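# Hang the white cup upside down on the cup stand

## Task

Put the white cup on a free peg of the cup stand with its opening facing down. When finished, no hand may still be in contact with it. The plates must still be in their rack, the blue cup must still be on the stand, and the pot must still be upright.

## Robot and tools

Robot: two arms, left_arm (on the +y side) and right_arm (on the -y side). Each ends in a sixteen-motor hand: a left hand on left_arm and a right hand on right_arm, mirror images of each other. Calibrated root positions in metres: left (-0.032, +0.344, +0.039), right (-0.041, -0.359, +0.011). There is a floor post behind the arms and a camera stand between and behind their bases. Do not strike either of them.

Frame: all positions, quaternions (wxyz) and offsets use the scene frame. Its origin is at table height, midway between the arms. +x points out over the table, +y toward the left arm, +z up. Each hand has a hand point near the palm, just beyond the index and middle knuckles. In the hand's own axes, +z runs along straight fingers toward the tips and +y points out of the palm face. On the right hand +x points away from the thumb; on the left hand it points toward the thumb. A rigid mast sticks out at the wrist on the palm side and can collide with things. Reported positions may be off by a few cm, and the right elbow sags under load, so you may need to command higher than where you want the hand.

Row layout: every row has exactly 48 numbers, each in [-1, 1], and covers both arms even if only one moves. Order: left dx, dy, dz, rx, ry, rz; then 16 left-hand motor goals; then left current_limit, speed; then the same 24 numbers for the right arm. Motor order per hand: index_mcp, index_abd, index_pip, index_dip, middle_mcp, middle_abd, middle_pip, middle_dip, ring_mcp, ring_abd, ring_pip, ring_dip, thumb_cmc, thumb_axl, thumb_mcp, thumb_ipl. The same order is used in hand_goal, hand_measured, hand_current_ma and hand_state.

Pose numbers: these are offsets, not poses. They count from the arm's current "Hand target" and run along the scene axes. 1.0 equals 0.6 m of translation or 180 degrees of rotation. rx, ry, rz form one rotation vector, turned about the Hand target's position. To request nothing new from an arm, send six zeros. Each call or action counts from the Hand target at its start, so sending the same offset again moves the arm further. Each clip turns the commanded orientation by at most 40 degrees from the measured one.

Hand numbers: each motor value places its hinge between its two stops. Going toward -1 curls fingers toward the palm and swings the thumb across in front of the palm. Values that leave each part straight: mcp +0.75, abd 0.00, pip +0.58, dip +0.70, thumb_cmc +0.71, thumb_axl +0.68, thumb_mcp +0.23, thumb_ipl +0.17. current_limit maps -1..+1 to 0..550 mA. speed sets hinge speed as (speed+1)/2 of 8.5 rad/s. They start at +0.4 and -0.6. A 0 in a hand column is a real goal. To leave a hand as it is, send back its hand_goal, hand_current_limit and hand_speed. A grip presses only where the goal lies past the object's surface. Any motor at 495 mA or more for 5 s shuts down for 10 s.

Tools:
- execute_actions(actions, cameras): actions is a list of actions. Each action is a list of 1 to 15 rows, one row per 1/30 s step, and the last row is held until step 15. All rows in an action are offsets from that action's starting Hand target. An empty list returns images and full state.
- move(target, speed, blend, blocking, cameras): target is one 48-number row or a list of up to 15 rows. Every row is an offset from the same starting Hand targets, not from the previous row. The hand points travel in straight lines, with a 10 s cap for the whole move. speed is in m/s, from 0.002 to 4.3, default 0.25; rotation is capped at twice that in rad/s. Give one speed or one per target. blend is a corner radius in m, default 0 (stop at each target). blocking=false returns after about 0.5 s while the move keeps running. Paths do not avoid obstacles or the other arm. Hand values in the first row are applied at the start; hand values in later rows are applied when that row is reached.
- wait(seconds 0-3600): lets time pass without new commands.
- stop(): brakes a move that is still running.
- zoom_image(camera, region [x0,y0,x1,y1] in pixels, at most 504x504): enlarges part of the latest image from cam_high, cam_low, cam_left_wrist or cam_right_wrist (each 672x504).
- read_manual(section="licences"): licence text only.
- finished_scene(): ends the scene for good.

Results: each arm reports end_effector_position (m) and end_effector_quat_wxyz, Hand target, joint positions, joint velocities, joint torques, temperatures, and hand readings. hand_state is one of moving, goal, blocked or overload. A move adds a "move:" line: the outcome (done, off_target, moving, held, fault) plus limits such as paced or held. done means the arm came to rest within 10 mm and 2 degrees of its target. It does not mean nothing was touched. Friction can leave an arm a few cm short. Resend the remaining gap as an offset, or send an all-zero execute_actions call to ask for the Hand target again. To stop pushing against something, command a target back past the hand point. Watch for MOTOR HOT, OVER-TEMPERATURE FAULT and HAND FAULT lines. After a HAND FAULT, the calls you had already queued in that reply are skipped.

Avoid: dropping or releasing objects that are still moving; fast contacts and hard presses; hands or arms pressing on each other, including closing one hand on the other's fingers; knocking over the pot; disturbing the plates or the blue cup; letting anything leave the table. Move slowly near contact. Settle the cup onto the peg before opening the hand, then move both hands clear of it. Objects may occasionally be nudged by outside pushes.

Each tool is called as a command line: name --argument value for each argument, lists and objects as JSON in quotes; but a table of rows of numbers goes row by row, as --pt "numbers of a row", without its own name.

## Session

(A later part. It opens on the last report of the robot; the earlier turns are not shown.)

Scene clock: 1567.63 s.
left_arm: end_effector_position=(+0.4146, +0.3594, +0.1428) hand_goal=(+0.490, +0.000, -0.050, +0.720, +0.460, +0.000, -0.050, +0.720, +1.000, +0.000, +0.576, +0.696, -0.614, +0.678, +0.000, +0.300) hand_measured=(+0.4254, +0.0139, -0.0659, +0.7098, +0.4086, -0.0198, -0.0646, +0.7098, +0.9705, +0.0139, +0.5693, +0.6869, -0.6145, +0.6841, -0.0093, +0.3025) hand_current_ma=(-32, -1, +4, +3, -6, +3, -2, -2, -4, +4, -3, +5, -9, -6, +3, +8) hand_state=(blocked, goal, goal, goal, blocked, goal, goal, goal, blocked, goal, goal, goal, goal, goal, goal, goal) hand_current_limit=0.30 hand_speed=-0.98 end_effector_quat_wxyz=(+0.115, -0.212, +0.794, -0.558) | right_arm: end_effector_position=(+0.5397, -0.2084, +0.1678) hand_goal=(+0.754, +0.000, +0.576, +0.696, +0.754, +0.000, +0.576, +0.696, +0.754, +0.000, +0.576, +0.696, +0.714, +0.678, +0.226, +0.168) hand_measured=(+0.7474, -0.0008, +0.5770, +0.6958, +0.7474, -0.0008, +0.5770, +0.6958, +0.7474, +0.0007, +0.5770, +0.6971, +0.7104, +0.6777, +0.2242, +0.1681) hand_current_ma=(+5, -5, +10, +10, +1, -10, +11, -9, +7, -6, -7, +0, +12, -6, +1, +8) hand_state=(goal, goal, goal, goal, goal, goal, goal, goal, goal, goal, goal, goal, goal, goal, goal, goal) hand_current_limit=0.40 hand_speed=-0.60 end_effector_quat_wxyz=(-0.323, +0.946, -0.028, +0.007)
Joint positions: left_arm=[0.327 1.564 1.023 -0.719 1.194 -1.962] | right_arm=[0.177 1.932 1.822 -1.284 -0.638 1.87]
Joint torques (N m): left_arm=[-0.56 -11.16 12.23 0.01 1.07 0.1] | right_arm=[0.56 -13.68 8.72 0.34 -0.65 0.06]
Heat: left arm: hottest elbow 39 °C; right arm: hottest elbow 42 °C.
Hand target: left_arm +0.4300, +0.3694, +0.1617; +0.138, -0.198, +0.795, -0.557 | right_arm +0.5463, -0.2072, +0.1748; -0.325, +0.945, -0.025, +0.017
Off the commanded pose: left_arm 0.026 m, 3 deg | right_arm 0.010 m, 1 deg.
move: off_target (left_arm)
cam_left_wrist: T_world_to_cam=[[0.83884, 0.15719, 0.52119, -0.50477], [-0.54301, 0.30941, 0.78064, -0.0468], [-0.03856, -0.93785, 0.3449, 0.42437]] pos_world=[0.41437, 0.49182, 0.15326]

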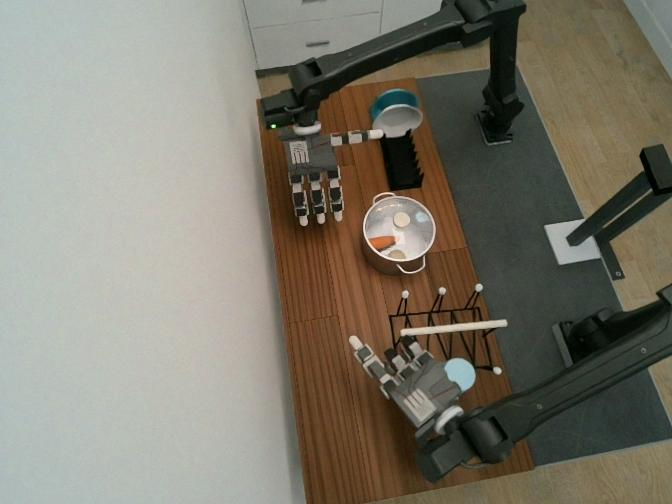

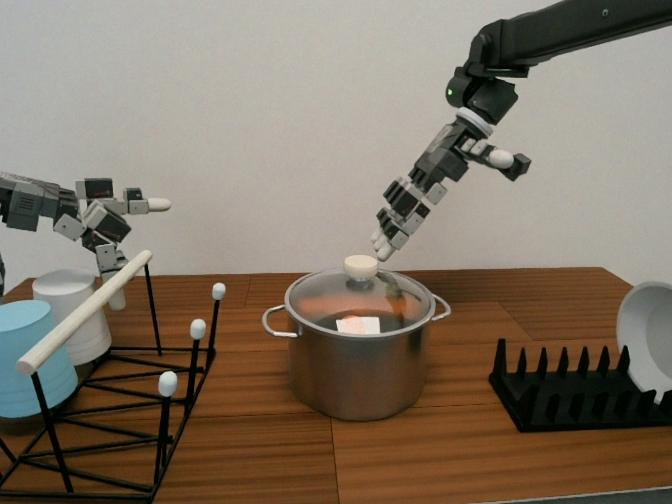

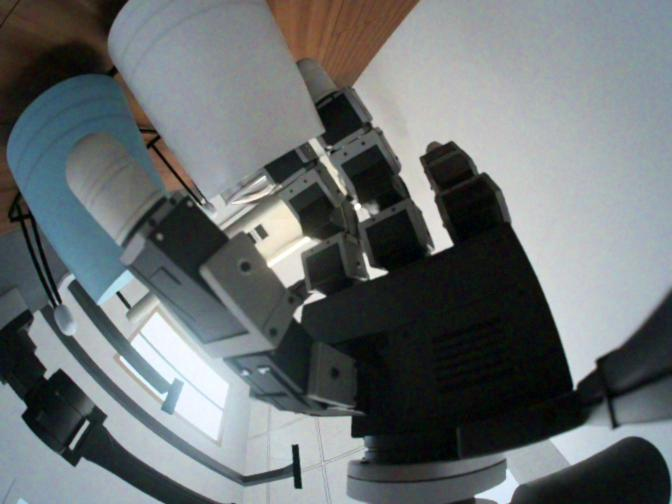

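move --target '[-0.005, 0.008, 0.06, 0.0, 0, 0, 0.49, 0, -0.05, 0.72, 0.46, 0, -0.05, 0.72, 1.0, 0, 0.576, 0.696, -0.614, 0.677, 0.0, 0.30, 0.3, -0.98, 0,0,0,0,0,0, 0.754, 0, 0.576, 0.696, 0.754, 0, 0.576, 0.696, 0.754, 0, 0.576, 0.696, 0.714, 0.678, 0.226, 0.168, 0.4, -0.6]' --cameras '["cam_high", "cam_low", "cam_left_wrist"]' --speed 0.06

zoom_image --camera "cam_low" --region '[0, 200, 150, 360]'

zoom_image --camera "cam_high" --region '[350, 290, 500, 440]'

Scene clock: 1580.60 s.
left_arm: end_effector_position=(+0.4128, +0.3645, +0.1781) hand_goal=(+0.490, +0.000, -0.050, +0.720, +0.460, +0.000, -0.050, +0.720, +1.000, +0.000, +0.576, +0.696, -0.614, +0.678, +0.000, +0.300) hand_measured=(+0.4254, +0.0139, -0.0659, +0.7111, +0.4086, -0.0198, -0.0646, +0.7098, +0.9705, +0.0124, +0.5680, +0.6881, -0.6145, +0.6841, -0.0093, +0.3015) hand_current_ma=(-31, -4, +7, +6, -15, +6, -1, -8, -5, +3, -2, +6, -6, -6, +1, +7) hand_state=(blocked, goal, goal, goal, blocked, goal, goal, goal, blocked, goal, goal, goal, goal, goal, goal, goal) hand_current_limit=0.30 hand_speed=-0.98 end_effector_quat_wxyz=(+0.115, -0.212, +0.794, -0.559) | right_arm: end_effector_position=(+0.5397, -0.2084, +0.1678) hand_goal=(+0.754, +0.000, +0.576, +0.696, +0.754, +0.000, +0.576, +0.696, +0.754, +0.000, +0.576, +0.696, +0.714, +0.678, +0.226, +0.168) hand_measured=(+0.7474, +0.0007, +0.5770, +0.6958, +0.7462, +0.0007, +0.5770, +0.6958, +0.7474, +0.0007, +0.5770, +0.6958, +0.7104, +0.6767, +0.2242, +0.1672) hand_current_ma=(-11, +1, +6, +20, +4, -15, +7, +11, +15, +3, +1, -1, +11, -7, -15, +11) hand_state=(goal, goal, goal, goal, goal, goal, goal, goal, goal, goal, goal, goal, goal, goal, goal, goal) hand_current_limit=0.40 hand_speed=-0.60 end_effector_quat_wxyz=(-0.323, +0.946, -0.028, +0.007)
Joint positions: left_arm=[0.34 1.522 1.081 -0.849 1.198 -1.93] | right_arm=[0.177 1.932 1.822 -1.284 -0.638 1.87]
Joint torques (N m): left_arm=[-0.62 -10.87 12.81 -0.13 1.08 0.11] | right_arm=[-0.03 -13.98 8.64 0.32 -0.64 0.08]
Heat: left arm: hottest elbow 39 °C; right arm: hottest elbow 42 °C.
Hand target: left_arm +0.4271, +0.3741, +0.1976; +0.138, -0.198, +0.795, -0.557 | right_arm +0.5463, -0.2072, +0.1748; -0.325, +0.945, -0.025, +0.017
Off the commanded pose: left_arm 0.026 m, 3 deg | right_arm 0.010 m, 1 deg.
move: off_target (left_arm)
cam_left_wrist: T_world_to_cam=[[0.83883, 0.15768, 0.52105, -0.52258], [-0.54304, 0.3098, 0.78047, -0.07709], [-0.03836, -0.93764, 0.3455, 0.41651]] pos_world=[0.41247, 0.49681, 0.18856]

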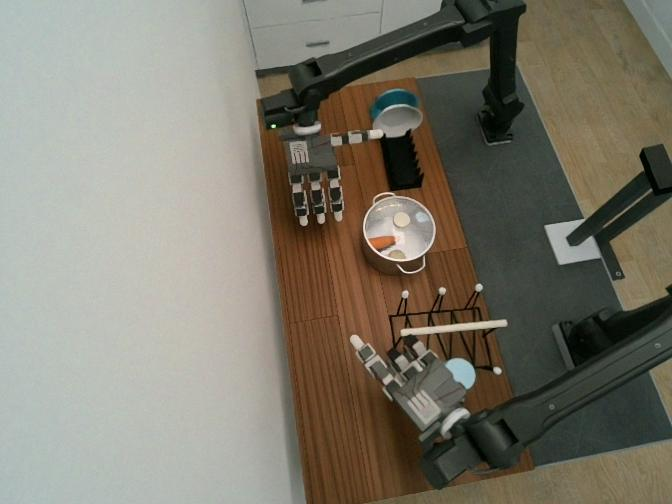

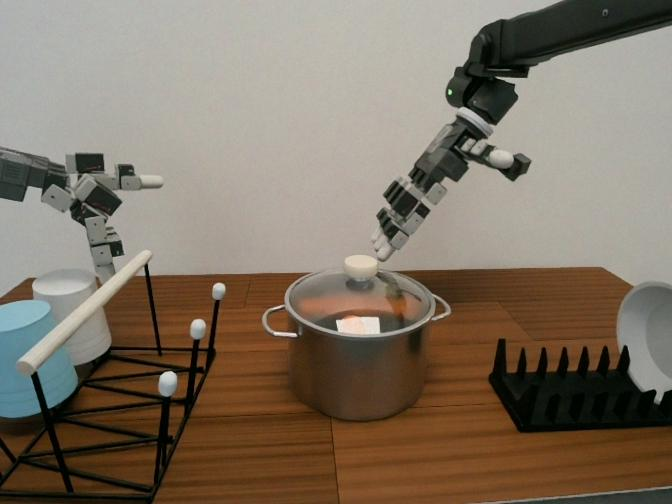

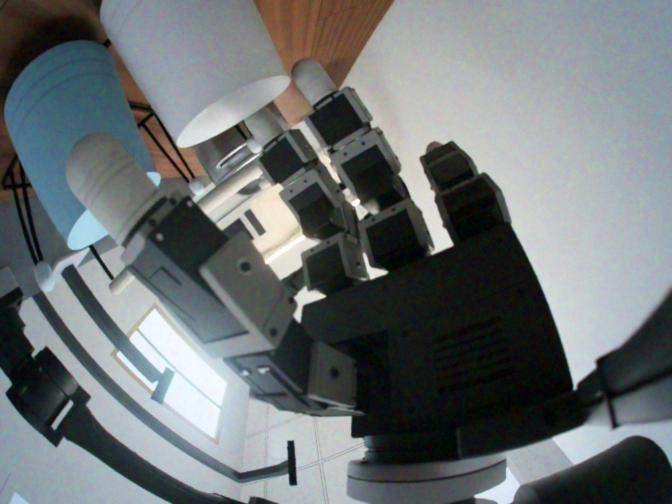

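Scaled by 3.150.

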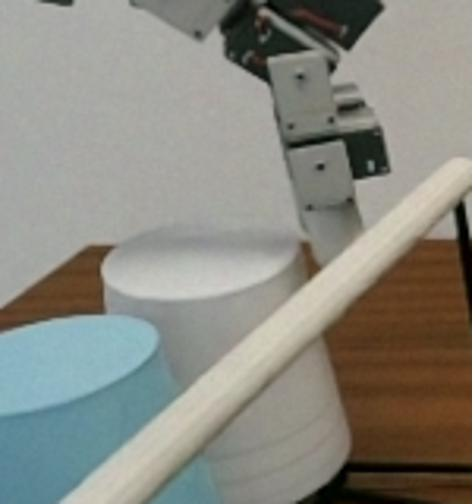

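Scaled by 3.360.

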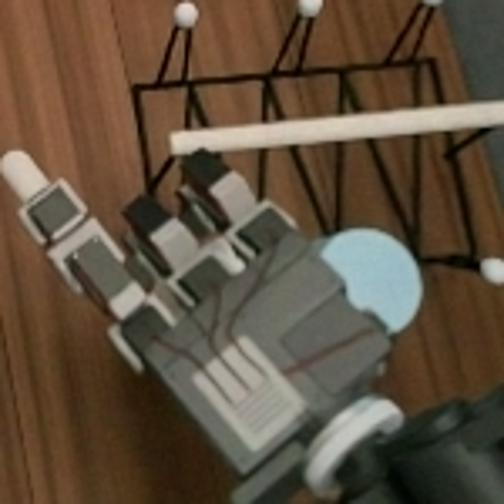

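Good; the cup hangs free. Continue up and back away.

move --pt "-0.0 0.005 0.16 0.0 0 0 0.49 0 -0.05 0.72 0.46 0 -0.05 0.72 1.0 0 0.576 0.696 -0.614 0.677 0.0 0.30 0.3 -0.9 0 0 0 0 0 0 0.754 0 0.576 0.696 0.754 0 0.576 0.696 0.754 0 0.576 0.696 0.714 0.678 0.226 0.168 0.4 -0.6" --pt "0.02 0.2 0.18 0.0 0 0 0.49 0 -0.05 0.72 0.46 0 -0.05 0.72 1.0 0 0.576 0.696 -0.614 0.677 0.0 0.30 0.3 -0.9 0 0 0 0 0 0 0.754 0 0.576 0.696 0.754 0 0.576 0.696 0.754 0 0.576 0.696 0.714 0.678 0.226 0.168 0.4 -0.6" --cameras '["all"]' --speed '[0.1, 0.15]' --blend '[0.02, 0]'

zoom_image --camera "cam_low" --region '[0, 200, 150, 450]'

zoom_image --camera "cam_high" --region '[350, 290, 500, 440]'

Scene clock: 1595.93 s.
left_arm: end_effector_position=(+0.4295, +0.4858, +0.2982) hand_goal=(+0.490, +0.000, -0.050, +0.720, +0.460, +0.000, -0.050, +0.720, +1.000, +0.000, +0.576, +0.696, -0.614, +0.678, +0.000, +0.300) hand_measured=(+0.4291, +0.0021, -0.0659, +0.7098, +0.4110, -0.0198, -0.0646, +0.7098, +0.9717, -0.0008, +0.5680, +0.6881, -0.6157, +0.6841, -0.0084, +0.3025) hand_current_ma=(-28, -5, +4, +7, -10, +4, +0, -3, -11, +10, -5, +11, -6, -5, -3, +10) hand_state=(blocked, goal, goal, goal, blocked, goal, goal, goal, blocked, goal, goal, goal, goal, goal, goal, goal) hand_current_limit=0.30 hand_speed=-0.90 end_effector_quat_wxyz=(+0.134, -0.213, +0.792, -0.557) | right_arm: end_effector_position=(+0.5397, -0.2084, +0.1678) hand_goal=(+0.754, +0.000, +0.576, +0.696, +0.754, +0.000, +0.576, +0.696, +0.754, +0.000, +0.576, +0.696, +0.714, +0.678, +0.226, +0.168) hand_measured=(+0.7462, +0.0007, +0.5770, +0.6958, +0.7462, +0.0007, +0.5757, +0.6958, +0.7474, +0.0007, +0.5770, +0.6958, +0.7104, +0.6767, +0.2242, +0.1681) hand_current_ma=(-9, -2, +8, +10, +10, -10, +8, +3, +2, +2, -2, +15, -4, -6, -4, +7) hand_state=(goal, goal, goal, goal, goal, goal, goal, goal, goal, goal, goal, goal, goal, goal, goal, goal) hand_current_limit=0.40 hand_speed=-0.60 end_effector_quat_wxyz=(-0.323, +0.946, -0.028, +0.007)
Joint positions: left_arm=[0.559 1.687 1.612 -1.698 1.212 -1.381] | right_arm=[0.177 1.932 1.822 -1.284 -0.638 1.87]
Joint velocities: left_arm=[within noise] | right_arm=[-0.005 -0.024 -0.007 -0.046 0.037 -0.066]
Joint torques (N m): left_arm=[-1.26 -11.46 13.12 -0.94 0.84 0.12] | right_arm=[0.5 -14.56 8.65 0.29 -0.66 0.1]
Heat: left arm: hottest elbow 42 °C; right arm: hottest elbow 42 °C.
Hand target: left_arm +0.4391, +0.4941, +0.3057; +0.138, -0.198, +0.795, -0.557 | right_arm +0.5463, -0.2072, +0.1748; -0.325, +0.945, -0.025, +0.017
Off the commanded pose: left_arm 0.015 m, 2 deg | right_arm 0.010 m, 1 deg.
joint sent to its limit (left arm) — joint 4 (wrist pitch), lower limit. The joint targets still meet the commanded pose.
move: off_target (left_arm)
cam_left_wrist: T_world_to_cam=[[0.81868, 0.17336, 0.54746, -0.62509], [-0.57369, 0.28924, 0.76631, -0.17191], [-0.0255, -0.94143, 0.33625, 0.48858]] pos_world=[0.42558, 0.61805, 0.30966]

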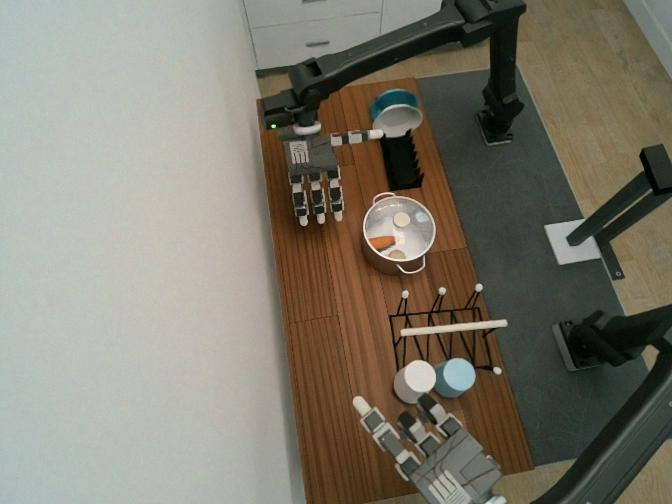

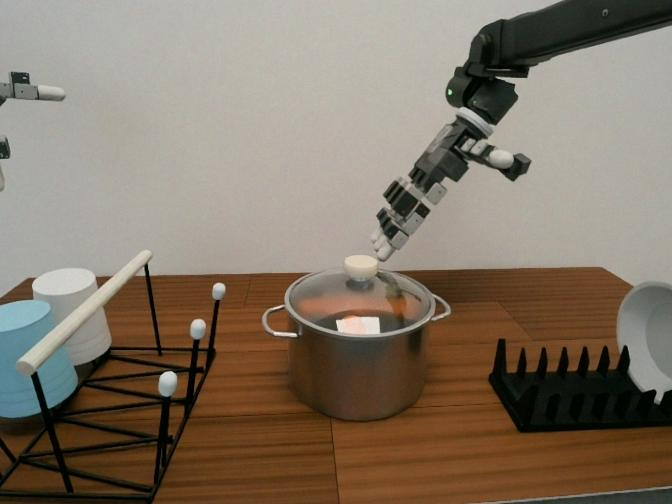

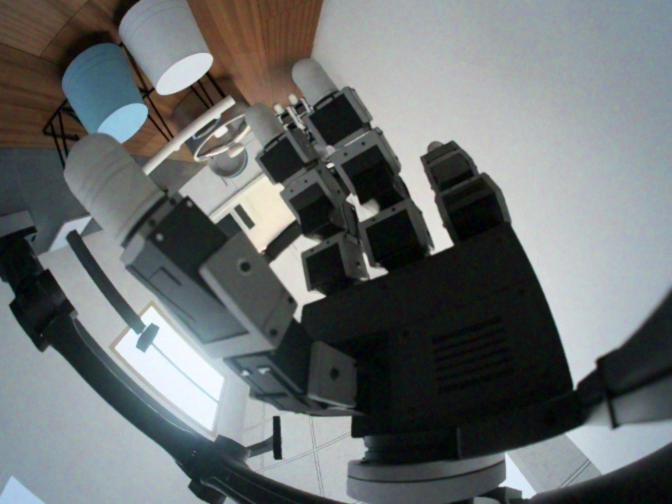

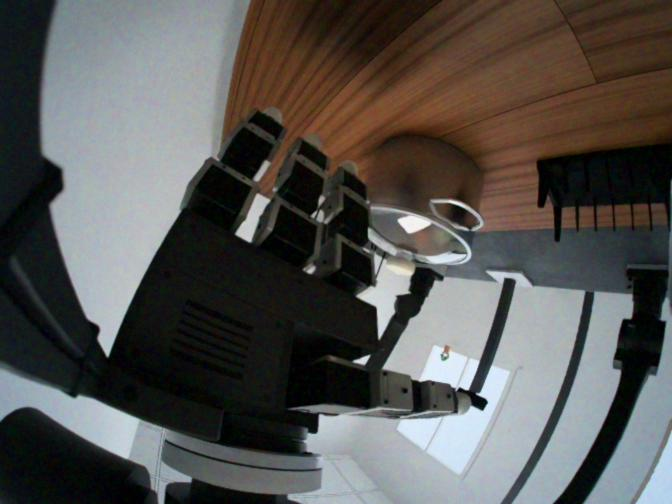

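Scaled by 2.016.

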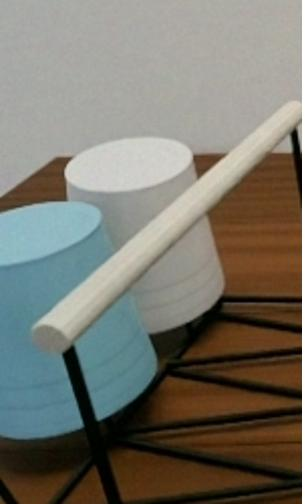

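Scaled by 3.360.

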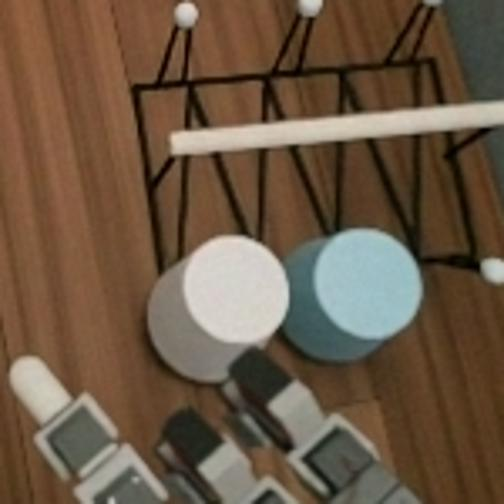

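finished_scene

The scene is finished: the task was done.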